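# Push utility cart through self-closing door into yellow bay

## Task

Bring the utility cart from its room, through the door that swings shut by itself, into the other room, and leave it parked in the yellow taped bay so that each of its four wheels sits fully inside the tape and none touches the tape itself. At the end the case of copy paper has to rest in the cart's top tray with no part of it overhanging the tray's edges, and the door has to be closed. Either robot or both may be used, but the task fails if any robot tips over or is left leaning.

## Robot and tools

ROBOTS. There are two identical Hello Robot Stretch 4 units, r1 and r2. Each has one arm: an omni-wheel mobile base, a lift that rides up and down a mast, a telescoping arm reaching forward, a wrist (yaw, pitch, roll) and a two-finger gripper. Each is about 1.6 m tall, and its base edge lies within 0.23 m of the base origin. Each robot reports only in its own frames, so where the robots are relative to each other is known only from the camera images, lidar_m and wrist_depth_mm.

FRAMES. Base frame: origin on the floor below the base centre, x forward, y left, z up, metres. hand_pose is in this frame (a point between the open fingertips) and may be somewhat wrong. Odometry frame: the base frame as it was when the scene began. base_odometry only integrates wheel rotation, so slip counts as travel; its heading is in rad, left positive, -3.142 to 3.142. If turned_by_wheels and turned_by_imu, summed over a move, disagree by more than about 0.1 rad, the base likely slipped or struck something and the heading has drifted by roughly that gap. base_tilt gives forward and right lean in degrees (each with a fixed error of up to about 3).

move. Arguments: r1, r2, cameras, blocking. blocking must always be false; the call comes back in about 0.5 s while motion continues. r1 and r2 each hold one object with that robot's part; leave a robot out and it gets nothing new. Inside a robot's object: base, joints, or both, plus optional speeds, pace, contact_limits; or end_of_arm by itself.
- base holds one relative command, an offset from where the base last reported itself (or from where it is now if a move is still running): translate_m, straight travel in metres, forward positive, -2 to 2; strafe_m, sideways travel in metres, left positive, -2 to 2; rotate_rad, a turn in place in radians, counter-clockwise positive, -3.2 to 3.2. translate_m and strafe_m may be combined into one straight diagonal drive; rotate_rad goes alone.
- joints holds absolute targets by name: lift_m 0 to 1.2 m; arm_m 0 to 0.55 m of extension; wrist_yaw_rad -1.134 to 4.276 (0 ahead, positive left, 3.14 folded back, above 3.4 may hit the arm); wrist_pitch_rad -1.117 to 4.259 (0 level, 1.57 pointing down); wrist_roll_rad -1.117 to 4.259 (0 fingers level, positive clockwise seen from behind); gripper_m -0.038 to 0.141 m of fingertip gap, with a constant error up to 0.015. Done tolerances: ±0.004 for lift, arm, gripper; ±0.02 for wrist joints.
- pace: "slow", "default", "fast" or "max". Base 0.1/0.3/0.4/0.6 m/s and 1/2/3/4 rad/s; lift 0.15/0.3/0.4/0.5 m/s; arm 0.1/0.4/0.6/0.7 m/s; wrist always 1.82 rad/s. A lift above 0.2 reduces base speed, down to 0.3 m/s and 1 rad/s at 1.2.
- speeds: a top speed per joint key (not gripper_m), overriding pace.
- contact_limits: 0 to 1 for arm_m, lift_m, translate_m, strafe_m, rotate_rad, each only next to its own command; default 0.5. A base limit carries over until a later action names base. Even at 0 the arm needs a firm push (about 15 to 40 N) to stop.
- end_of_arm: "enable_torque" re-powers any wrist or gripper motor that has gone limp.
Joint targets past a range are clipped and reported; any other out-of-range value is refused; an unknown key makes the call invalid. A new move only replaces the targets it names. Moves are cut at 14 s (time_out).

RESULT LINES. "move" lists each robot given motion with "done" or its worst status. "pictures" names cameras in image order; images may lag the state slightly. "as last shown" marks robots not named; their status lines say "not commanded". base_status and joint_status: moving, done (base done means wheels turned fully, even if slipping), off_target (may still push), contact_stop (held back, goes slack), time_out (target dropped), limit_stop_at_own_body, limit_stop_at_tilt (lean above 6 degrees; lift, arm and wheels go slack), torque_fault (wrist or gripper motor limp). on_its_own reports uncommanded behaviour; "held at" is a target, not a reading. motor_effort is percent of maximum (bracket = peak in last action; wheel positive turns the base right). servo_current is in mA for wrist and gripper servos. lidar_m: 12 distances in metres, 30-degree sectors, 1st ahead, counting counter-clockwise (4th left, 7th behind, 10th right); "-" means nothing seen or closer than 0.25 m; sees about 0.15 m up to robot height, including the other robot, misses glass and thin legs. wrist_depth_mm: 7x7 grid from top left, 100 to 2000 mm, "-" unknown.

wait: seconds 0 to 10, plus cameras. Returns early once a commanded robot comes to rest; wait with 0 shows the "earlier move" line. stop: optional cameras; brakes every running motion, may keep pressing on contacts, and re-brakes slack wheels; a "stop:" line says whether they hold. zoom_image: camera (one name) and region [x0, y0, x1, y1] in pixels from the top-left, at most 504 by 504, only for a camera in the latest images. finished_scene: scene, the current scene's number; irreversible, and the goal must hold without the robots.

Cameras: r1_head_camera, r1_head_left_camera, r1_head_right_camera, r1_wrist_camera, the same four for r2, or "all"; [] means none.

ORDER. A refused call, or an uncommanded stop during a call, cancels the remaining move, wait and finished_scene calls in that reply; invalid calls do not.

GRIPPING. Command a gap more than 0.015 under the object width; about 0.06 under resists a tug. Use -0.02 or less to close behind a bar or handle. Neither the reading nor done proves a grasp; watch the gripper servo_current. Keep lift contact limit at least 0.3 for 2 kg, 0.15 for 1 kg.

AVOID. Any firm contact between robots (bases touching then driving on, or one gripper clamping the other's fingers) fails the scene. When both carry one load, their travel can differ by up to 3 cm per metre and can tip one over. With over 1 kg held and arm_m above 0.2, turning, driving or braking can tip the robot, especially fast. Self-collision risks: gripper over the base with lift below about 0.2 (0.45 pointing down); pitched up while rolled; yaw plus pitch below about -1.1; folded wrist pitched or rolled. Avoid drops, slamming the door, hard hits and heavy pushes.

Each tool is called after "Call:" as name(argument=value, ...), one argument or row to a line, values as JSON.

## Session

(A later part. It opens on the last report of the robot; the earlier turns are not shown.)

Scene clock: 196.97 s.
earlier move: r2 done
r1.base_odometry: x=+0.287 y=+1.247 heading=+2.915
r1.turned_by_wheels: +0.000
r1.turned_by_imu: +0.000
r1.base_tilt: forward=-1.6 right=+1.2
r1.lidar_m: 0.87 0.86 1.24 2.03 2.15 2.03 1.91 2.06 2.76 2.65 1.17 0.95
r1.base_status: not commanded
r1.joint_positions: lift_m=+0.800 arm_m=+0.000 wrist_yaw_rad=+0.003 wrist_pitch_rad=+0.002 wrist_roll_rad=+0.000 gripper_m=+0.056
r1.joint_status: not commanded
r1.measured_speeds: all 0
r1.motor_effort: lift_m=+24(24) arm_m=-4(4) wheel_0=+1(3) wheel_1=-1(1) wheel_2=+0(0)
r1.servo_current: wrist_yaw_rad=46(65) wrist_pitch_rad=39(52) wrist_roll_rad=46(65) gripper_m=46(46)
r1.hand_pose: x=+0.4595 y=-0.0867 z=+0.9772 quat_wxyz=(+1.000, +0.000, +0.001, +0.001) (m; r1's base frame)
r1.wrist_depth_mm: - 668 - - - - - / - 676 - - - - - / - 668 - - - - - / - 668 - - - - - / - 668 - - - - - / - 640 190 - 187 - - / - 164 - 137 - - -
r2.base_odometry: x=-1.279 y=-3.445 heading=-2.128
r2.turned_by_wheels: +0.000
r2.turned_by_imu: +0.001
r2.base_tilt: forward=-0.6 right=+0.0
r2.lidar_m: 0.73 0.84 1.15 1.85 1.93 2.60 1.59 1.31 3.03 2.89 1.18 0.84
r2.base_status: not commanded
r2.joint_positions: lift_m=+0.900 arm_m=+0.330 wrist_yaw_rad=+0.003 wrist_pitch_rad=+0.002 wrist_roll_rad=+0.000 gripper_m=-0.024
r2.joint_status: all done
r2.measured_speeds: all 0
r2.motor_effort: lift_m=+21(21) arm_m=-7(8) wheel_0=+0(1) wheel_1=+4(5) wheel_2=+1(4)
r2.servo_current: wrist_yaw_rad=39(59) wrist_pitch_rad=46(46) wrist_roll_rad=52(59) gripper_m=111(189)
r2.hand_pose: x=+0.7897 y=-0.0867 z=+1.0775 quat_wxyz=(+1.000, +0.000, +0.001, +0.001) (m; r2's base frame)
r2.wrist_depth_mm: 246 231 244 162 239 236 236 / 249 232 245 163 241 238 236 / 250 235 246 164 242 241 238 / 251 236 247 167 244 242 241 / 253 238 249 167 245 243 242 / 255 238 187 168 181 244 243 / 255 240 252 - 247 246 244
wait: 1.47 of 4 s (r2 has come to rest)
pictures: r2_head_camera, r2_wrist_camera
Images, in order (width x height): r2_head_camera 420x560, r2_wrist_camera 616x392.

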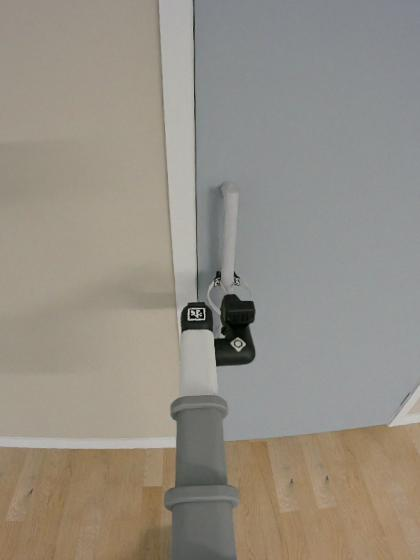

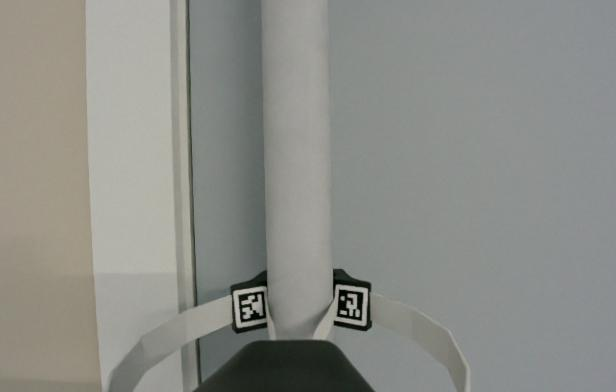

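Call:
move(
  blocking=false,
  r2={"base":{"translate_m":-0.168,"strafe_m":-0.065},"joints":{"wrist_yaw_rad":0.1745},"speeds":{"wrist_yaw_rad":0.1},"pace":"slow"},
  cameras=[],
)

Call:
wait(
  seconds=5,
  cameras=["r2_head_camera","r2_wrist_camera"],
)

Call:
wait(
  seconds=1,
  cameras=["r2_head_camera","r2_wrist_camera"],
)

Scene clock: 240.27 s.
move: r2 moving
r1: as last shown
r1.base_tilt: forward=-1.6 right=+1.3
r1.lidar_m: 0.87 0.86 1.22 2.02 2.12 2.02 1.93 2.05 2.79 2.66 1.22 0.96
r1.motor_effort: lift_m=+24(24) arm_m=-4(4) wheel_0=+2(2) wheel_1=-1(1) wheel_2=+0(0)
r1.servo_current: wrist_yaw_rad=59(65) wrist_pitch_rad=39(46) wrist_roll_rad=46(52) gripper_m=39(46)
r1.wrist_depth_mm: - 676 - - - - - / - 668 - - - - - / - 676 - - - - - / - 668 - - - - - / - 668 - - - - - / - 627 190 - 188 - - / - 164 - 136 - - -
r2.base_odometry: x=-1.277 y=-3.432 heading=-2.128
r2.turned_by_wheels: +0.000
r2.turned_by_imu: -0.005
r2.base_tilt: forward=-0.6 right=+0.1
r2.lidar_m: 0.73 0.84 1.13 1.84 1.92 2.59 1.63 1.30 3.03 2.89 1.18 0.86
r2.base_status: translate_m moving; strafe_m moving
r2.joint_positions: lift_m=+0.900 arm_m=+0.330 wrist_yaw_rad=+0.045 wrist_pitch_rad=+0.002 wrist_roll_rad=+0.000 gripper_m=-0.024
r2.joint_status: wrist_yaw_rad moving
r2.measured_speeds: translate_m=-0.050 strafe_m=-0.025 rotate_rad=+0.006 lift_m=+0.000 arm_m=+0.000 wrist_yaw_rad=+0.097 wrist_pitch_rad=+0.000 wrist_roll_rad=+0.000
r2.motor_effort: lift_m=+21(21) arm_m=-7(7) wheel_0=-7(13) wheel_1=-14(15) wheel_2=+17(19)
r2.servo_current: wrist_yaw_rad=39(85) wrist_pitch_rad=39(46) wrist_roll_rad=46(52) gripper_m=111(117)
r2.hand_pose: x=+0.7931 y=-0.0743 z=+1.0775 quat_wxyz=(+1.000, +0.000, +0.001, +0.023) (m; r2's base frame)
r2.wrist_depth_mm: 259 241 245 163 239 235 233 / 259 243 247 165 240 236 234 / 260 244 246 165 241 238 235 / 264 245 249 166 243 238 236 / 265 246 251 168 244 241 237 / 267 250 186 168 180 242 238 / 268 251 254 - 246 242 241
pictures: none
No camera images: "cameras" was empty.

Scene clock: 242.80 s.
earlier move: r2 done
r1.base_odometry: x=+0.287 y=+1.247 heading=+2.915
r1.turned_by_wheels: +0.000
r1.turned_by_imu: +0.000
r1.base_tilt: forward=-1.6 right=+1.3
r1.lidar_m: 0.83 0.87 1.23 2.04 2.13 2.00 1.92 2.04 2.76 2.65 1.19 1.04
r1.base_status: not commanded
r1.joint_positions: lift_m=+0.800 arm_m=+0.000 wrist_yaw_rad=+0.003 wrist_pitch_rad=+0.002 wrist_roll_rad=+0.000 gripper_m=+0.056
r1.joint_status: not commanded
r1.measured_speeds: all 0
r1.motor_effort: lift_m=+24(24) arm_m=-4(4) wheel_0=+2(2) wheel_1=-1(1) wheel_2=+0(0)
r1.servo_current: wrist_yaw_rad=52(65) wrist_pitch_rad=39(52) wrist_roll_rad=65(65) gripper_m=39(52)
r1.hand_pose: x=+0.4595 y=-0.0867 z=+0.9772 quat_wxyz=(+1.000, +0.000, +0.001, +0.001) (m; r1's base frame)
r1.wrist_depth_mm: - 640 - - - - - / - 647 - - - - 854 / - 640 - - - - 854 / - 647 - - - - 854 / - 647 - - - - - / - 627 190 - 187 - - / - 164 - 137 - - -
r2.base_odometry: x=-1.246 y=-3.268 heading=-2.128
r2.turned_by_wheels: +0.001
r2.turned_by_imu: -0.006
r2.base_tilt: forward=-0.6 right=+0.0
r2.lidar_m: 0.73 0.97 1.34 1.90 1.98 2.66 1.41 1.12 3.00 2.84 1.41 0.91
r2.base_status: done
r2.joint_positions: lift_m=+0.900 arm_m=+0.330 wrist_yaw_rad=+0.178 wrist_pitch_rad=+0.002 wrist_roll_rad=+0.000 gripper_m=-0.024
r2.joint_status: all done
r2.measured_speeds: all 0
r2.motor_effort: lift_m=+21(21) arm_m=-7(7) wheel_0=-5(13) wheel_1=-7(16) wheel_2=+15(21)
r2.servo_current: wrist_yaw_rad=46(111) wrist_pitch_rad=39(46) wrist_roll_rad=46(65) gripper_m=104(117)
r2.hand_pose: x=+0.8004 y=-0.0350 z=+1.0775 quat_wxyz=(+0.996, +0.000, +0.001, +0.089) (m; r2's base frame)
r2.wrist_depth_mm: 455 436 243 163 239 236 236 / 462 442 246 164 240 238 237 / 469 439 248 166 242 242 239 / 466 449 249 167 243 243 240 / 477 449 250 167 246 243 241 / 477 452 187 168 181 246 243 / 477 459 252 - 248 - 244
wait: 2.53 of 5 s (r2 has come to rest)
pictures: r2_head_camera, r2_wrist_camera
Images, in order (width x height): r2_head_camera 420x560, r2_wrist_camera 616x392.

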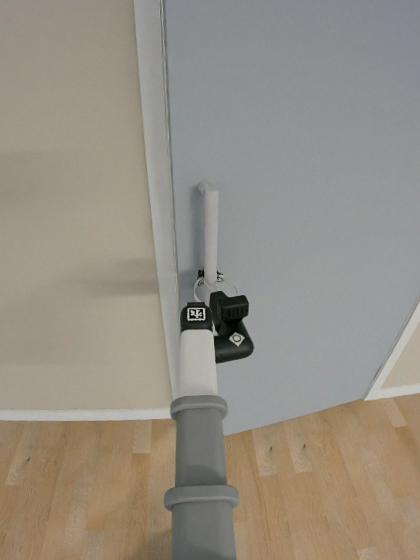

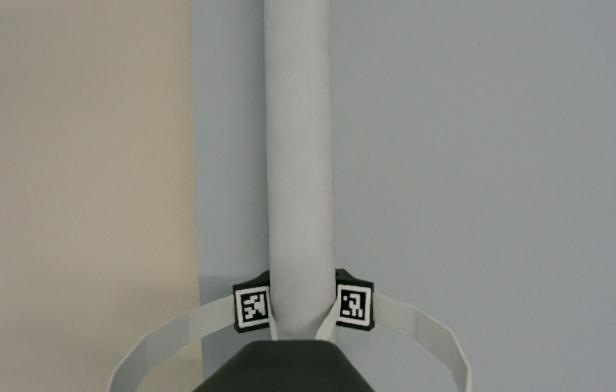

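Scene clock: 243.80 s.
r1.base_odometry: x=+0.287 y=+1.247 heading=+2.915
r1.turned_by_wheels: +0.000
r1.turned_by_imu: +0.000
r1.base_tilt: forward=-1.6 right=+1.3
r1.lidar_m: 0.87 0.86 1.24 2.04 2.13 2.03 1.93 2.04 2.77 2.66 1.20 1.04
r1.base_status: not commanded
r1.joint_positions: lift_m=+0.800 arm_m=+0.000 wrist_yaw_rad=+0.003 wrist_pitch_rad=+0.002 wrist_roll_rad=+0.000 gripper_m=+0.056
r1.joint_status: not commanded
r1.measured_speeds: all 0
r1.motor_effort: lift_m=+24(24) arm_m=-4(4) wheel_0=+1(2) wheel_1=+0(1) wheel_2=+0(0)
r1.servo_current: wrist_yaw_rad=46(65) wrist_pitch_rad=46(52) wrist_roll_rad=52(65) gripper_m=39(52)
r1.hand_pose: x=+0.4595 y=-0.0867 z=+0.9772 quat_wxyz=(+1.000, +0.000, +0.001, +0.001) (m; r1's base frame)
r1.wrist_depth_mm: - 634 - - - - - / - 640 - - - - 854 / - 647 - - - - 842 / - 634 - - - - 854 / - 640 - - - - - / - 634 191 - 188 - - / - 164 - 137 - - -
r2.base_odometry: x=-1.246 y=-3.268 heading=-2.128
r2.turned_by_wheels: +0.000
r2.turned_by_imu: +0.000
r2.base_tilt: forward=-0.6 right=+0.1
r2.lidar_m: 0.77 1.00 1.33 1.90 1.97 2.67 1.43 1.13 3.00 2.84 1.41 0.92
r2.base_status: done
r2.joint_positions: lift_m=+0.900 arm_m=+0.330 wrist_yaw_rad=+0.178 wrist_pitch_rad=+0.002 wrist_roll_rad=+0.000 gripper_m=-0.024
r2.joint_status: all done
r2.measured_speeds: all 0
r2.motor_effort: lift_m=+21(21) arm_m=-7(7) wheel_0=-5(13) wheel_1=-7(16) wheel_2=+15(21)
r2.servo_current: wrist_yaw_rad=46(111) wrist_pitch_rad=33(46) wrist_roll_rad=39(65) gripper_m=104(117)
r2.hand_pose: x=+0.8004 y=-0.0350 z=+1.0775 quat_wxyz=(+0.996, +0.000, +0.001, +0.089) (m; r2's base frame)
r2.wrist_depth_mm: 459 433 244 163 239 237 236 / 462 442 245 163 240 239 237 / 466 442 247 166 242 240 238 / 469 445 248 167 244 243 240 / 473 449 250 168 245 243 242 / 473 452 187 168 181 245 243 / 477 459 252 - 249 - 245
wait: 1.00 s; at rest by 0.27 s
pictures: r2_head_camera, r2_wrist_camera
Images, in order (width x height): r2_head_camera 420x560, r2_wrist_camera 616x392.

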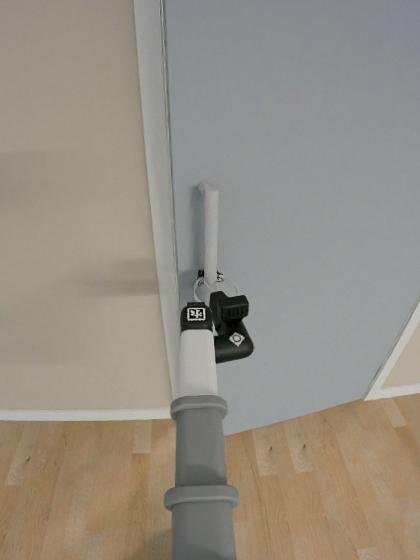

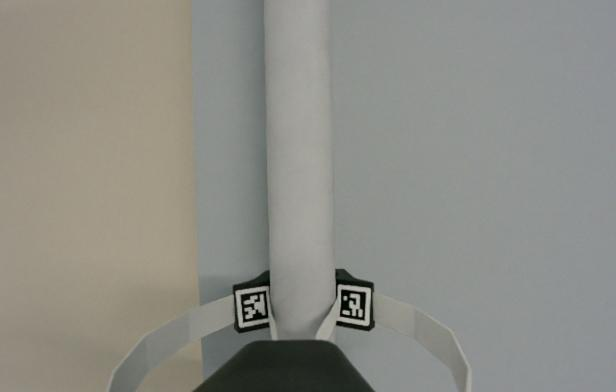

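Call:
move(
  blocking=false,
  r2={"base":{"translate_m":-0.29,"strafe_m":-0.213},"joints":{"wrist_yaw_rad":0.5236},"speeds":{"wrist_yaw_rad":0.1},"pace":"slow"},
  cameras=[],
)

Call:
wait(
  seconds=8,
  cameras=["r2_head_camera","r2_wrist_camera"],
)

Call:
move(
  blocking=false,
  r2={"base":{"translate_m":-0.2,"strafe_m":-0.299},"joints":{"wrist_yaw_rad":0.8727},"speeds":{"wrist_yaw_rad":0.1},"pace":"slow"},
  cameras=[],
)

Call:
wait(
  seconds=8,
  cameras=["r2_head_camera","r2_head_left_camera","r2_wrist_camera"],
)

Scene clock: 252.87 s.
move: r2 moving
r1: as last shown
r1.lidar_m: 0.84 0.86 1.19 2.05 2.12 2.01 1.93 2.05 2.79 2.67 1.21 1.07
r1.motor_effort: lift_m=+24(24) arm_m=-4(4) wheel_0=+2(2) wheel_1=-1(1) wheel_2=+0(0)
r1.servo_current: wrist_yaw_rad=46(65) wrist_pitch_rad=39(52) wrist_roll_rad=52(52) gripper_m=33(46)
r1.wrist_depth_mm: - 640 - - - - - / - 640 - - - - 854 / - 647 - - - - 854 / - 647 - - - - 866 / - 640 - - - - - / - 634 190 - 187 - - / - 164 - 136 - - -
r2.base_odometry: x=-1.247 y=-3.255 heading=-2.127
r2.turned_by_wheels: +0.000
r2.turned_by_imu: +0.001
r2.base_tilt: forward=-0.6 right=+0.1
r2.lidar_m: 0.73 0.98 1.37 1.90 1.99 2.66 1.39 1.14 2.98 2.81 1.39 0.90
r2.base_status: translate_m moving; strafe_m moving
r2.joint_positions: lift_m=+0.900 arm_m=+0.330 wrist_yaw_rad=+0.217 wrist_pitch_rad=+0.002 wrist_roll_rad=+0.000 gripper_m=-0.024
r2.joint_status: wrist_yaw_rad moving
r2.measured_speeds: translate_m=-0.044 strafe_m=-0.031 rotate_rad=-0.002 lift_m=+0.000 arm_m=+0.000 wrist_yaw_rad=+0.093 wrist_pitch_rad=+0.000 wrist_roll_rad=+0.000
r2.motor_effort: lift_m=+21(21) arm_m=-7(7) wheel_0=-2(8) wheel_1=-12(12) wheel_2=+18(20)
r2.servo_current: wrist_yaw_rad=52(91) wrist_pitch_rad=39(46) wrist_roll_rad=39(59) gripper_m=111(111)
r2.hand_pose: x=+0.8015 y=-0.0232 z=+1.0775 quat_wxyz=(+0.994, +0.000, +0.001, +0.108) (m; r2's base frame)
r2.wrist_depth_mm: 477 455 245 163 237 236 233 / 480 455 247 165 239 237 234 / - 459 248 165 241 237 236 / - 466 248 166 243 239 237 / - 473 251 168 244 241 238 / - 469 184 168 179 243 240 / - 141 253 - 247 242 242
pictures: none
No camera images: "cameras" was empty.

Scene clock: 257.17 s.
earlier move: r2 done
r1.base_odometry: x=+0.287 y=+1.247 heading=+2.915
r1.turned_by_wheels: +0.000
r1.turned_by_imu: +0.000
r1.base_tilt: forward=-1.6 right=+1.3
r1.lidar_m: 0.86 0.86 1.20 2.05 2.15 2.02 1.92 2.03 2.77 2.65 1.18 1.18
r1.base_status: not commanded
r1.joint_positions: lift_m=+0.800 arm_m=+0.000 wrist_yaw_rad=+0.003 wrist_pitch_rad=+0.002 wrist_roll_rad=+0.000 gripper_m=+0.056
r1.joint_status: not commanded
r1.measured_speeds: all 0
r1.motor_effort: lift_m=+24(24) arm_m=-4(4) wheel_0=+1(3) wheel_1=-1(1) wheel_2=+0(0)
r1.servo_current: wrist_yaw_rad=46(72) wrist_pitch_rad=46(52) wrist_roll_rad=52(65) gripper_m=39(52)
r1.hand_pose: x=+0.4595 y=-0.0867 z=+0.9772 quat_wxyz=(+1.000, +0.000, +0.001, +0.001) (m; r1's base frame)
r1.wrist_depth_mm: - 647 - - - - - / - 647 - - - - - / - 640 - - - 1160 - / - 668 - - - 1160 - / - 640 - - - - - / - 634 190 - 188 - - / - 164 - 137 - 130 -
r2.base_odometry: x=-1.274 y=-2.910 heading=-2.127
r2.turned_by_wheels: +0.000
r2.turned_by_imu: +0.002
r2.base_tilt: forward=-0.6 right=+0.1
r2.lidar_m: 0.75 1.30 1.75 2.10 2.21 2.92 0.84 0.79 2.77 2.62 1.85 1.05
r2.base_status: done
r2.joint_positions: lift_m=+0.900 arm_m=+0.330 wrist_yaw_rad=+0.521 wrist_pitch_rad=+0.002 wrist_roll_rad=+0.000 gripper_m=-0.024
r2.joint_status: all done
r2.measured_speeds: all 0
r2.motor_effort: lift_m=+21(21) arm_m=-7(7) wheel_0=+3(11) wheel_1=-8(13) wheel_2=+16(21)
r2.servo_current: wrist_yaw_rad=46(104) wrist_pitch_rad=39(52) wrist_roll_rad=39(65) gripper_m=117(117)
r2.hand_pose: x=+0.7948 y=+0.0676 z=+1.0775 quat_wxyz=(+0.966, +0.000, +0.001, +0.257) (m; r2's base frame)
r2.wrist_depth_mm: - - 243 164 239 238 236 / - - 244 165 242 239 238 / - - 246 167 243 240 239 / - - 248 165 245 242 241 / - - 249 167 246 244 242 / - - 183 170 182 245 243 / - 122 252 - 248 247 246
wait: 4.30 of 8 s (r2 has come to rest)
pictures: r2_head_camera, r2_wrist_camera
Images, in order (width x height): r2_head_camera 420x560, r2_wrist_camera 616x392.

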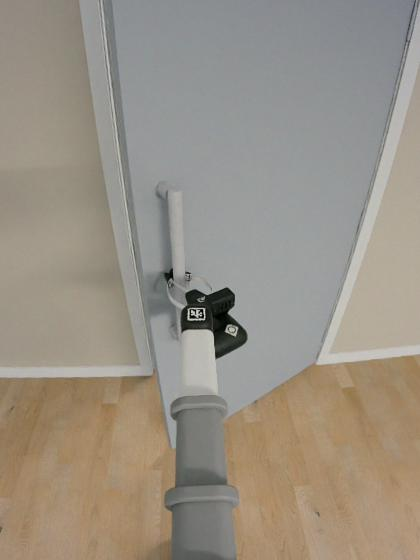

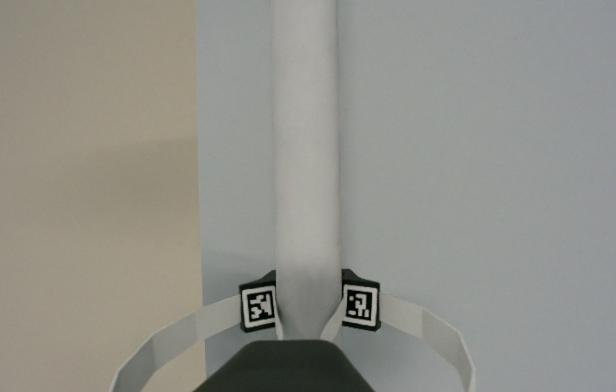

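Scene clock: 257.67 s.
move: r2 moving
r1: as last shown
r1.lidar_m: 0.83 0.83 1.23 2.04 2.12 2.03 1.93 2.05 2.78 2.63 1.20 1.15
r1.motor_effort: lift_m=+24(24) arm_m=-4(4) wheel_0=+2(2) wheel_1=-1(1) wheel_2=+0(0)
r1.servo_current: wrist_yaw_rad=52(72) wrist_pitch_rad=46(46) wrist_roll_rad=46(52) gripper_m=46(46)
r1.wrist_depth_mm: - 640 - - - - - / - 634 - - - - - / - 654 - - - 1182 - / - 668 - - - 1182 - / - 640 - - - - - / - 634 190 - 187 - - / - 163 - 137 - 131 -
r2.base_odometry: x=-1.279 y=-2.899 heading=-2.127
r2.turned_by_wheels: +0.000
r2.turned_by_imu: +0.000
r2.base_tilt: forward=-0.6 right=+0.1
r2.lidar_m: 0.74 1.32 1.77 2.11 2.19 2.96 0.85 0.77 2.74 2.62 1.81 1.07
r2.base_status: translate_m moving; strafe_m moving
r2.joint_positions: lift_m=+0.900 arm_m=+0.330 wrist_yaw_rad=+0.556 wrist_pitch_rad=+0.002 wrist_roll_rad=+0.000 gripper_m=-0.024
r2.joint_status: wrist_yaw_rad moving
r2.measured_speeds: translate_m=-0.027 strafe_m=-0.040 rotate_rad=-0.001 lift_m=+0.000 arm_m=+0.000 wrist_yaw_rad=+0.094 wrist_pitch_rad=+0.000 wrist_roll_rad=+0.000
r2.motor_effort: lift_m=+21(21) arm_m=-7(7) wheel_0=-2(6) wheel_1=-14(14) wheel_2=+17(19)
r2.servo_current: wrist_yaw_rad=91(91) wrist_pitch_rad=39(46) wrist_roll_rad=52(52) gripper_m=111(117)
r2.hand_pose: x=+0.7922 y=+0.0780 z=+1.0775 quat_wxyz=(+0.962, +0.000, +0.001, +0.275) (m; r2's base frame)
r2.wrist_depth_mm: - - 243 162 239 236 234 / - - 245 166 240 237 235 / - - 247 166 242 238 236 / - - 248 166 243 240 238 / - - 250 167 245 242 239 / - - 183 168 180 243 240 / - 120 252 - 247 244 243
pictures: none
No camera images: "cameras" was empty.

Scene clock: 262.03 s.
earlier move: r2 done
r1.base_odometry: x=+0.287 y=+1.247 heading=+2.915
r1.turned_by_wheels: +0.000
r1.turned_by_imu: +0.000
r1.base_tilt: forward=-1.5 right=+1.3
r1.lidar_m: 0.87 0.85 1.22 2.04 2.13 2.03 1.92 2.02 2.78 2.65 1.23 1.18
r1.base_status: not commanded
r1.joint_positions: lift_m=+0.800 arm_m=+0.000 wrist_yaw_rad=+0.003 wrist_pitch_rad=+0.002 wrist_roll_rad=+0.000 gripper_m=+0.056
r1.joint_status: not commanded
r1.measured_speeds: all 0
r1.motor_effort: lift_m=+24(24) arm_m=-4(4) wheel_0=+2(2) wheel_1=-1(1) wheel_2=+0(0)
r1.servo_current: wrist_yaw_rad=65(72) wrist_pitch_rad=39(52) wrist_roll_rad=33(72) gripper_m=39(46)
r1.hand_pose: x=+0.4595 y=-0.0867 z=+0.9772 quat_wxyz=(+1.000, +0.000, +0.001, +0.001) (m; r1's base frame)
r1.wrist_depth_mm: - 640 - - - - - / - 640 - - - - - / - 647 - - 1397 - - / - 668 - - 1397 - - / - 640 - - - - - / - 634 190 - 188 - - / - 164 - 136 1397 - -
r2.base_odometry: x=-1.422 y=-2.583 heading=-2.126
r2.turned_by_wheels: +0.001
r2.turned_by_imu: +0.004
r2.base_tilt: forward=-0.7 right=+0.1
r2.lidar_m: 0.72 0.76 2.04 2.40 2.49 3.33 0.56 0.64 2.47 2.32 2.15 1.45
r2.base_status: done
r2.joint_positions: lift_m=+0.900 arm_m=+0.330 wrist_yaw_rad=+0.864 wrist_pitch_rad=+0.002 wrist_roll_rad=+0.000 gripper_m=-0.024
r2.joint_status: all done
r2.measured_speeds: all 0
r2.motor_effort: lift_m=+21(21) arm_m=-7(7) wheel_0=+6(11) wheel_1=-7(15) wheel_2=+17(20)
r2.servo_current: wrist_yaw_rad=65(137) wrist_pitch_rad=39(46) wrist_roll_rad=52(59) gripper_m=111(117)
r2.hand_pose: x=+0.7549 y=+0.1625 z=+1.0775 quat_wxyz=(+0.908, +0.000, +0.001, +0.419) (m; r2's base frame)
r2.wrist_depth_mm: - - 244 162 238 236 234 / - - 245 165 240 237 236 / - - 247 167 242 239 238 / - - 248 164 244 241 238 / - - 250 166 244 241 241 / - - 185 167 182 243 241 / - - 253 - 247 244 243
wait: 4.37 of 8 s (r2 has come to rest)
pictures: r2_head_camera, r2_head_left_camera, r2_wrist_camera
Images, in order (width x height): r2_head_camera 420x560, r2_head_left_camera 420x672, r2_wrist_camera 616x392.

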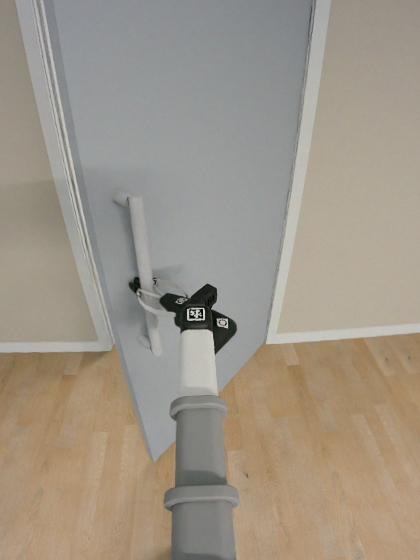

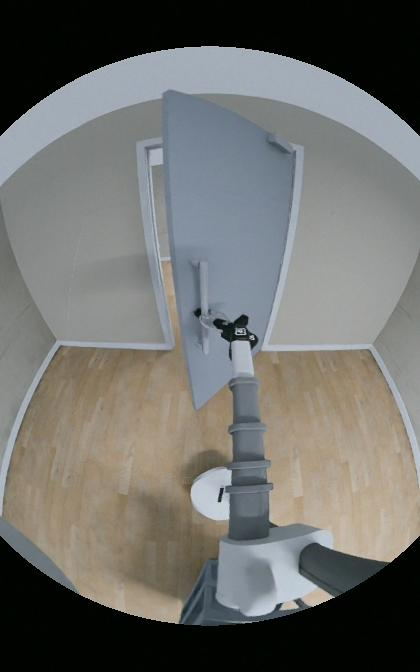

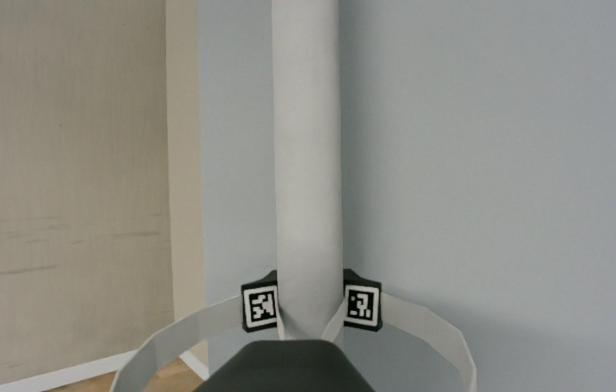

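Call:
move(
  blocking=false,
  r2={"base":{"translate_m":-0.0855,"strafe_m":-0.3495},"joints":{"wrist_yaw_rad":1.2217},"speeds":{"wrist_yaw_rad":0.1},"pace":"slow"},
  cameras=[],
)

Call:
wait(
  seconds=8,
  cameras=["r2_head_camera","r2_wrist_camera"],
)

Call:
move(
  blocking=false,
  r2={"base":{"translate_m":0.039,"strafe_m":-0.3576},"joints":{"wrist_yaw_rad":1.5708},"speeds":{"wrist_yaw_rad":0.1},"pace":"slow"},
  cameras=[],
)

Call:
wait(
  seconds=8,
)

Scene clock: 273.43 s.
move: r2 moving
r1: as last shown
r1.base_tilt: forward=-1.6 right=+1.3
r1.lidar_m: 0.87 0.86 1.23 2.05 2.11 2.02 1.95 2.03 2.77 2.65 1.23 1.15
r1.motor_effort: lift_m=+24(24) arm_m=-4(4) wheel_0=+2(2) wheel_1=+0(1) wheel_2=+0(0)
r1.servo_current: wrist_yaw_rad=72(72) wrist_pitch_rad=46(46) wrist_roll_rad=65(65) gripper_m=46(46)
r1.wrist_depth_mm: - 640 - - - - - / - 640 - - - - - / - 654 - - 1397 - - / - 668 - - 1397 - - / - 640 - - - - - / - 640 190 - 187 - - / - 164 - 136 1430 - -
r2.base_odometry: x=-1.432 y=-2.574 heading=-2.125
r2.turned_by_wheels: +0.001
r2.turned_by_imu: +0.002
r2.base_tilt: forward=-0.6 right=+0.1
r2.lidar_m: 0.71 0.76 2.06 2.42 2.50 3.36 0.55 0.65 2.40 2.32 2.15 1.48
r2.base_status: translate_m moving; strafe_m moving
r2.joint_positions: lift_m=+0.900 arm_m=+0.330 wrist_yaw_rad=+0.899 wrist_pitch_rad=+0.002 wrist_roll_rad=+0.000 gripper_m=-0.024
r2.joint_status: wrist_yaw_rad moving
r2.measured_speeds: translate_m=-0.011 strafe_m=-0.050 rotate_rad=+0.003 lift_m=+0.000 arm_m=+0.000 wrist_yaw_rad=+0.092 wrist_pitch_rad=+0.000 wrist_roll_rad=+0.000
r2.motor_effort: lift_m=+21(21) arm_m=-7(7) wheel_0=+3(12) wheel_1=-12(13) wheel_2=+18(20)
r2.servo_current: wrist_yaw_rad=98(104) wrist_pitch_rad=46(46) wrist_roll_rad=46(52) gripper_m=111(117)
r2.hand_pose: x=+0.7490 y=+0.1714 z=+1.0775 quat_wxyz=(+0.901, +0.000, +0.001, +0.435) (m; r2's base frame)
r2.wrist_depth_mm: - - 245 163 237 235 230 / - - 247 164 238 236 232 / - - 248 165 240 236 234 / - - 250 166 242 238 236 / - - 251 167 243 239 236 / - - 251 167 179 240 237 / - - 253 - 245 240 238
pictures: none
No camera images: "cameras" was empty.

Scene clock: 277.77 s.
earlier move: r2 done
r1.base_odometry: x=+0.287 y=+1.247 heading=+2.915
r1.turned_by_wheels: +0.000
r1.turned_by_imu: +0.000
r1.base_tilt: forward=-1.6 right=+1.3
r1.lidar_m: 0.86 0.86 1.23 2.04 2.13 2.02 1.93 2.06 2.76 2.66 1.21 1.17
r1.base_status: not commanded
r1.joint_positions: lift_m=+0.800 arm_m=+0.000 wrist_yaw_rad=+0.003 wrist_pitch_rad=+0.002 wrist_roll_rad=+0.000 gripper_m=+0.056
r1.joint_status: not commanded
r1.measured_speeds: all 0
r1.motor_effort: lift_m=+24(24) arm_m=-4(4) wheel_0=+2(3) wheel_1=+0(1) wheel_2=+0(0)
r1.servo_current: wrist_yaw_rad=59(72) wrist_pitch_rad=46(52) wrist_roll_rad=46(65) gripper_m=39(52)
r1.hand_pose: x=+0.4595 y=-0.0867 z=+0.9772 quat_wxyz=(+1.000, +0.000, +0.001, +0.001) (m; r1's base frame)
r1.wrist_depth_mm: - 640 - - - - - / - 640 - - - - - / - 654 - - - - - / - 676 - - - - - / - 647 - - - - - / - 634 190 - 187 - - / - 163 - 137 - - -
r2.base_odometry: x=-1.675 y=-2.327 heading=-2.124
r2.turned_by_wheels: +0.001
r2.turned_by_imu: +0.005
r2.base_tilt: forward=-0.6 right=+0.0
r2.lidar_m: 0.83 0.68 2.19 2.75 2.83 0.55 0.55 2.89 2.10 1.98 2.10 1.63
r2.base_status: done
r2.joint_positions: lift_m=+0.900 arm_m=+0.330 wrist_yaw_rad=+1.219 wrist_pitch_rad=+0.002 wrist_roll_rad=+0.000 gripper_m=-0.024
r2.joint_status: all done
r2.measured_speeds: all 0
r2.motor_effort: lift_m=+21(21) arm_m=-7(7) wheel_0=+11(17) wheel_1=-4(13) wheel_2=+14(20)
r2.servo_current: wrist_yaw_rad=52(130) wrist_pitch_rad=46(52) wrist_roll_rad=46(59) gripper_m=111(117)
r2.hand_pose: x=+0.6826 y=+0.2406 z=+1.0775 quat_wxyz=(+0.820, +0.000, +0.001, +0.572) (m; r2's base frame)
r2.wrist_depth_mm: - - 247 163 237 232 229 / - - 248 164 237 233 229 / - - 251 165 240 234 232 / - - 251 166 241 236 232 / - - 253 168 243 237 233 / - - 185 167 180 238 236 / - - 255 - 244 238 236
wait: 4.33 of 8 s (r2 has come to rest)
pictures: r2_head_camera, r2_wrist_camera
Images, in order (width x height): r2_head_camera 420x560, r2_wrist_camera 616x392.

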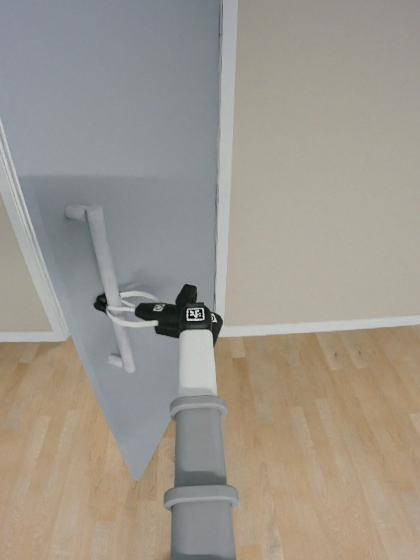

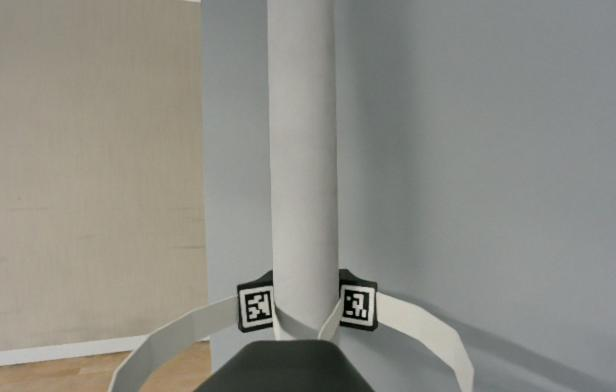

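Scene clock: 278.27 s.
move: r2 moving
r1: as last shown
r1.base_tilt: forward=-1.6 right=+1.2
r1.lidar_m: 0.86 0.86 1.20 2.04 2.14 2.02 1.92 2.03 2.78 2.65 1.20 1.16
r1.motor_effort: lift_m=+24(24) arm_m=-4(4) wheel_0=+2(2) wheel_1=-1(1) wheel_2=+0(0)
r1.servo_current: wrist_yaw_rad=39(59) wrist_pitch_rad=46(46) wrist_roll_rad=52(59) gripper_m=46(46)
r1.wrist_depth_mm: - 640 - - - - - / - 647 - - - - - / - 647 - 1537 - - - / - 676 - 1576 - - - / - 647 - - - - - / - 627 190 - 187 - - / - 163 - 137 - - -
r2.base_odometry: x=-1.687 y=-2.321 heading=-2.123
r2.turned_by_wheels: +0.001
r2.turned_by_imu: +0.001
r2.base_tilt: forward=-0.6 right=+0.0
r2.lidar_m: 0.85 0.67 2.19 2.76 2.89 0.57 0.56 2.87 2.10 1.98 2.04 1.64
r2.base_status: translate_m moving; strafe_m moving
r2.joint_positions: lift_m=+0.900 arm_m=+0.330 wrist_yaw_rad=+1.255 wrist_pitch_rad=+0.002 wrist_roll_rad=+0.000 gripper_m=-0.024
r2.joint_status: wrist_yaw_rad moving
r2.measured_speeds: translate_m=+0.007 strafe_m=-0.053 rotate_rad=+0.001 lift_m=+0.000 arm_m=+0.000 wrist_yaw_rad=+0.100 wrist_pitch_rad=+0.000 wrist_roll_rad=+0.000
r2.motor_effort: lift_m=+21(21) arm_m=-7(7) wheel_0=+14(17) wheel_1=-7(9) wheel_2=+3(13)
r2.servo_current: wrist_yaw_rad=65(104) wrist_pitch_rad=39(46) wrist_roll_rad=65(65) gripper_m=111(111)
r2.hand_pose: x=+0.6739 y=+0.2469 z=+1.0775 quat_wxyz=(+0.810, +0.000, +0.001, +0.587) (m; r2's base frame)
r2.wrist_depth_mm: - - 248 164 236 231 225 / - - 250 165 237 231 228 / - - 251 166 238 233 229 / - - 253 165 240 235 229 / - - 254 167 240 235 231 / - - 186 168 182 236 233 / - - 256 - 243 235 233
pictures: none
No camera images: "cameras" was empty.

Scene clock: 282.57 s.
earlier move: r2 done
r1.base_odometry: x=+0.287 y=+1.247 heading=+2.915
r1.turned_by_wheels: +0.000
r1.turned_by_imu: +0.000
r1.base_tilt: forward=-1.6 right=+1.3
r1.lidar_m: 0.86 0.86 1.22 2.05 2.15 2.00 1.92 2.03 2.78 2.67 1.17 1.17
r1.base_status: not commanded
r1.joint_positions: lift_m=+0.800 arm_m=+0.000 wrist_yaw_rad=+0.003 wrist_pitch_rad=+0.002 wrist_roll_rad=+0.000 gripper_m=+0.056
r1.joint_status: not commanded
r1.measured_speeds: all 0
r1.motor_effort: lift_m=+24(24) arm_m=-4(4) wheel_0=+2(3) wheel_1=-1(1) wheel_2=+0(0)
r1.servo_current: wrist_yaw_rad=39(72) wrist_pitch_rad=39(52) wrist_roll_rad=65(72) gripper_m=46(52)
r1.hand_pose: x=+0.4595 y=-0.0867 z=+0.9772 quat_wxyz=(+1.000, +0.000, +0.001, +0.001) (m; r1's base frame)
r1.wrist_depth_mm: - 647 - - - - - / - 640 - - - - - / - 647 - - - - - / - 683 - - - - - / - 647 - - - - - / - 634 190 - 187 - - / - 163 - 143 - - -
r2.base_odometry: x=-1.999 y=-2.173 heading=-2.123
r2.turned_by_wheels: +0.001
r2.turned_by_imu: +0.008
r2.base_tilt: forward=-0.7 right=+0.1
r2.lidar_m: 1.07 0.59 2.16 3.10 0.79 0.68 - 2.35 1.71 1.64 1.73 1.59
r2.base_status: done
r2.joint_positions: lift_m=+0.900 arm_m=+0.330 wrist_yaw_rad=+1.577 wrist_pitch_rad=+0.002 wrist_roll_rad=+0.000 gripper_m=-0.024
r2.joint_status: all done
r2.measured_speeds: all 0
r2.motor_effort: lift_m=+21(21) arm_m=-5(7) wheel_0=+16(24) wheel_1=+0(9) wheel_2=-2(13)
r2.servo_current: wrist_yaw_rad=52(117) wrist_pitch_rad=39(46) wrist_roll_rad=39(65) gripper_m=104(117)
r2.hand_pose: x=+0.5866 y=+0.2889 z=+1.0775 quat_wxyz=(+0.705, -0.001, +0.001, +0.709) (m; r2's base frame)
r2.wrist_depth_mm: - - 251 165 234 226 220 / - - 252 165 235 227 220 / - - 254 166 236 229 223 / - - 255 167 237 229 224 / - - 256 167 239 229 224 / - - 187 167 182 232 226 / - - 258 - - 229 226
wait: 4.30 of 8 s (r2 has come to rest)
pictures: r1_head_camera, r1_head_left_camera, r1_head_right_camera, r1_wrist_camera, r2_head_camera, r2_head_left_camera, r2_head_right_camera, r2_wrist_camera
Images, in order (width x height): r1_head_camera 420x560, r1_head_left_camera 420x672, r1_head_right_camera 420x672, r1_wrist_camera 616x392, r2_head_camera 420x560, r2_head_left_camera 420x672, r2_head_right_camera 420x672, r2_wrist_camera 616x392.

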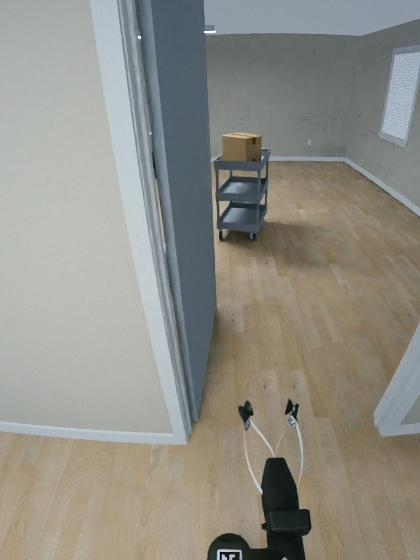

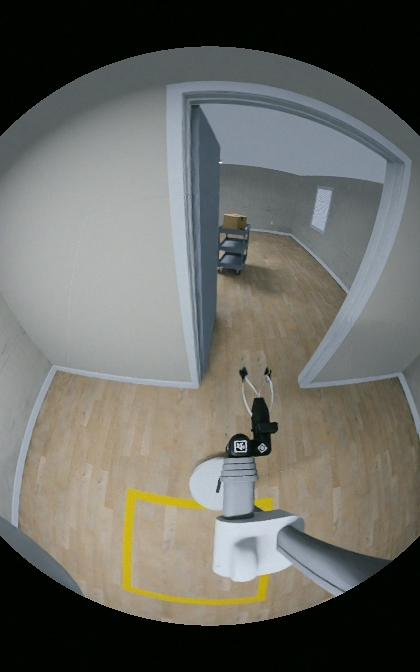

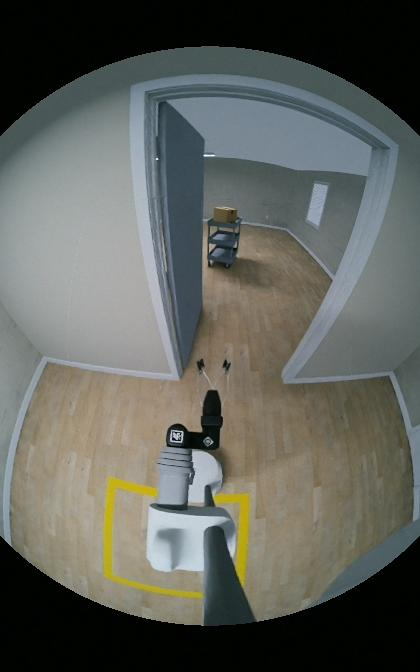

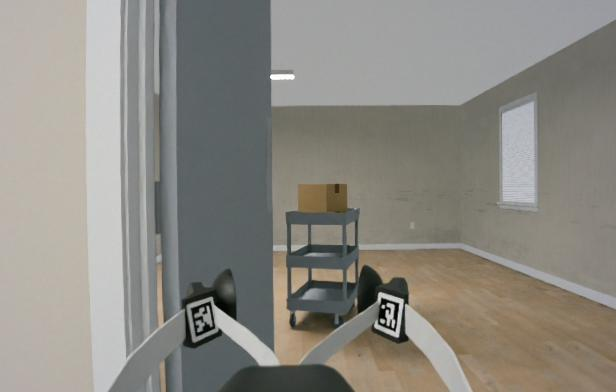

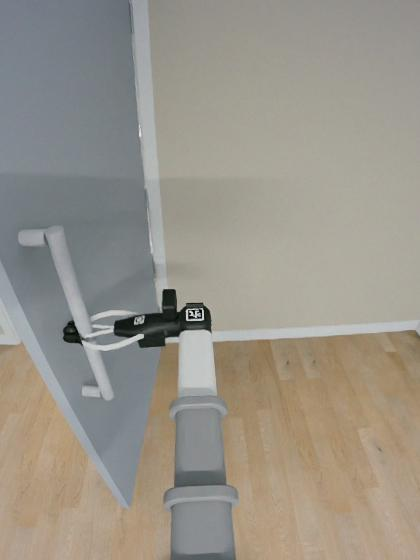

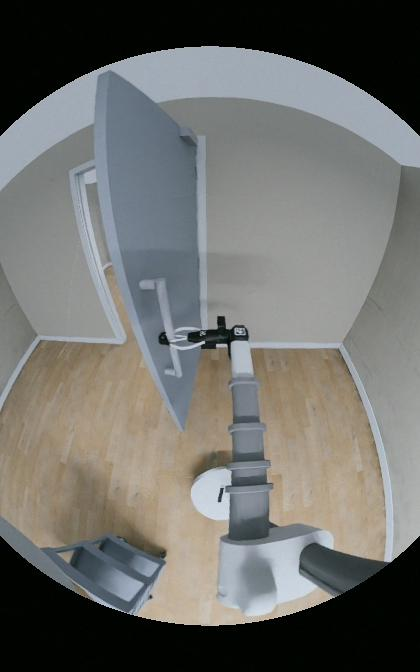

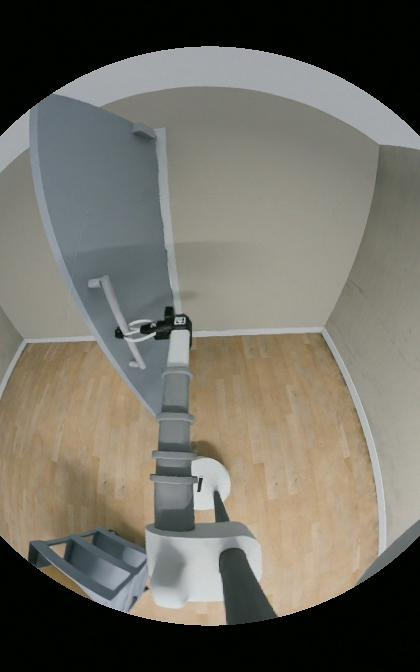

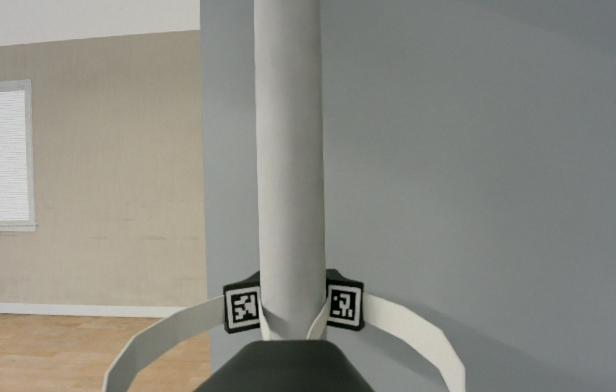

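Call:
move(
  blocking=false,
  r2={"base":{"translate_m":0.036,"strafe_m":-0.178},"joints":{"wrist_yaw_rad":1.745},"speeds":{"wrist_yaw_rad":0.1},"pace":"slow"},
  cameras=[],
)

Call:
wait(
  seconds=8,
  cameras=["r1_wrist_camera","r1_head_camera","r2_head_left_camera","r2_wrist_camera"],
)

Scene clock: 296.03 s.
move: r2 moving
r1: as last shown
r1.lidar_m: 0.87 0.86 1.23 2.05 2.14 2.02 1.92 2.05 2.79 2.67 1.22 1.17
r1.motor_effort: lift_m=+24(24) arm_m=-4(4) wheel_0=+2(2) wheel_1=+0(1) wheel_2=+0(0)
r1.servo_current: wrist_yaw_rad=52(65) wrist_pitch_rad=39(46) wrist_roll_rad=59(59) gripper_m=39(52)
r1.wrist_depth_mm: - 647 - - - - - / - 647 - - - - - / - 647 - - - - - / - 668 - - - - - / - 634 - - - - - / - 647 190 - 187 - - / - 163 - 143 - - -
r2.base_odometry: x=-2.012 y=-2.169 heading=-2.122
r2.turned_by_wheels: +0.001
r2.turned_by_imu: +0.002
r2.base_tilt: forward=-0.7 right=+0.1
r2.lidar_m: 1.08 0.59 2.18 3.12 0.79 0.72 - 2.36 1.70 1.64 1.67 1.58
r2.base_status: translate_m moving; strafe_m moving
r2.joint_positions: lift_m=+0.900 arm_m=+0.330 wrist_yaw_rad=+1.614 wrist_pitch_rad=+0.002 wrist_roll_rad=+0.000 gripper_m=-0.024
r2.joint_status: wrist_yaw_rad moving
r2.measured_speeds: translate_m=+0.011 strafe_m=-0.050 rotate_rad=-0.001 lift_m=+0.000 arm_m=+0.000 wrist_yaw_rad=+0.089 wrist_pitch_rad=+0.000 wrist_roll_rad=+0.000
r2.motor_effort: lift_m=+21(21) arm_m=-5(6) wheel_0=+18(22) wheel_1=-4(4) wheel_2=+0(3)
r2.servo_current: wrist_yaw_rad=72(72) wrist_pitch_rad=46(46) wrist_roll_rad=59(65) gripper_m=98(104)
r2.hand_pose: x=+0.5758 y=+0.2919 z=+1.0775 quat_wxyz=(+0.692, -0.001, +0.001, +0.722) (m; r2's base frame)
r2.wrist_depth_mm: - - 253 163 234 223 218 / - - 253 164 234 226 220 / - - 255 165 235 227 220 / - - 257 167 236 229 223 / - - 258 167 238 229 224 / - - 187 168 181 230 223 / - - 260 - 239 229 225
pictures: none
No camera images: "cameras" was empty.

Scene clock: 298.57 s.
earlier move: r2 done
r1.base_odometry: x=+0.287 y=+1.247 heading=+2.915
r1.turned_by_wheels: +0.000
r1.turned_by_imu: +0.000
r1.base_tilt: forward=-1.6 right=+1.3
r1.lidar_m: 0.86 0.87 1.21 2.02 2.16 2.03 1.93 2.04 2.78 2.66 1.18 1.17
r1.base_status: not commanded
r1.joint_positions: lift_m=+0.800 arm_m=+0.000 wrist_yaw_rad=+0.003 wrist_pitch_rad=+0.002 wrist_roll_rad=+0.000 gripper_m=+0.056
r1.joint_status: not commanded
r1.measured_speeds: all 0
r1.motor_effort: lift_m=+24(24) arm_m=-4(4) wheel_0=+2(2) wheel_1=+0(1) wheel_2=+0(0)
r1.servo_current: wrist_yaw_rad=39(65) wrist_pitch_rad=33(52) wrist_roll_rad=46(59) gripper_m=39(52)
r1.hand_pose: x=+0.4595 y=-0.0867 z=+0.9772 quat_wxyz=(+1.000, +0.000, +0.001, +0.001) (m; r1's base frame)
r1.wrist_depth_mm: - 640 - - - - - / - 640 - - - - - / - 634 - - - - - / - 676 - - - - - / - 640 - - - - - / - 640 191 - 187 - - / - 163 189 153 - - -
r2.base_odometry: x=-2.169 y=-2.111 heading=-2.122
r2.turned_by_wheels: +0.000
r2.turned_by_imu: +0.003
r2.base_tilt: forward=-0.7 right=+0.0
r2.lidar_m: 1.47 0.57 2.08 3.26 0.90 0.83 - 2.09 1.52 1.47 1.51 1.54
r2.base_status: done
r2.joint_positions: lift_m=+0.900 arm_m=+0.330 wrist_yaw_rad=+1.733 wrist_pitch_rad=+0.002 wrist_roll_rad=+0.000 gripper_m=-0.024
r2.joint_status: all done
r2.measured_speeds: all 0
r2.motor_effort: lift_m=+21(21) arm_m=-5(6) wheel_0=+11(23) wheel_1=-3(7) wheel_2=+1(4)
r2.servo_current: wrist_yaw_rad=65(104) wrist_pitch_rad=39(46) wrist_roll_rad=46(65) gripper_m=104(111)
r2.hand_pose: x=+0.5406 y=+0.2987 z=+1.0775 quat_wxyz=(+0.647, -0.001, +0.000, +0.762) (m; r2's base frame)
r2.wrist_depth_mm: - - 248 163 236 230 225 / - - 249 164 236 231 228 / - - 251 166 239 233 229 / - - 252 165 241 234 229 / - - 253 166 240 235 230 / - - 185 167 181 236 233 / - - 256 - 242 235 233
wait: 2.53 of 8 s (r2 has come to rest)
pictures: r1_head_camera, r1_wrist_camera, r2_head_left_camera, r2_wrist_camera
Images, in order (width x height): r1_head_camera 420x560, r1_wrist_camera 616x392, r2_head_left_camera 420x672, r2_wrist_camera 616x392.

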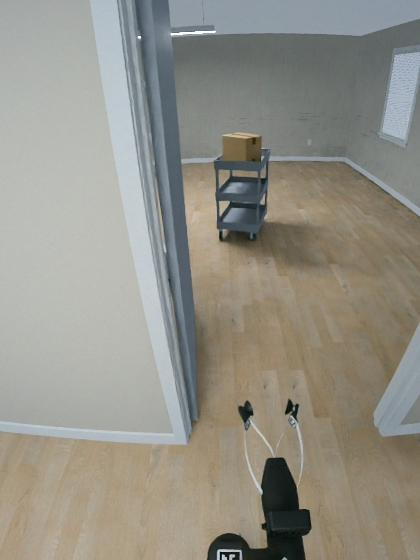

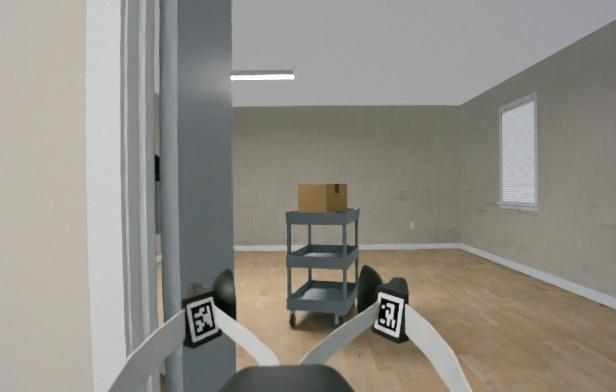

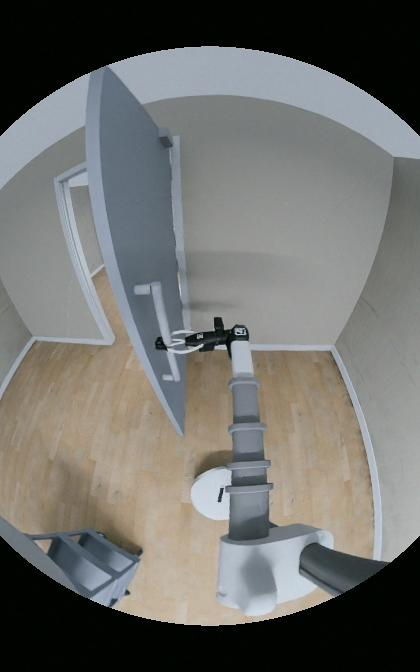

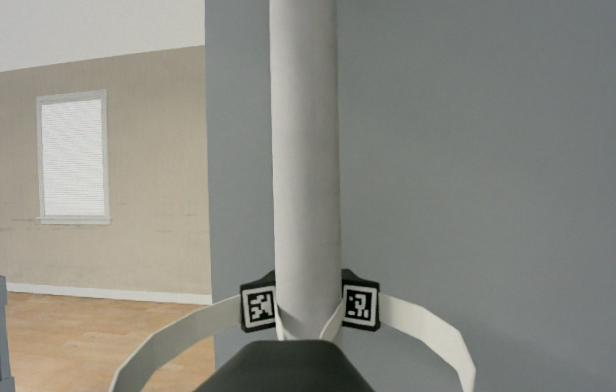

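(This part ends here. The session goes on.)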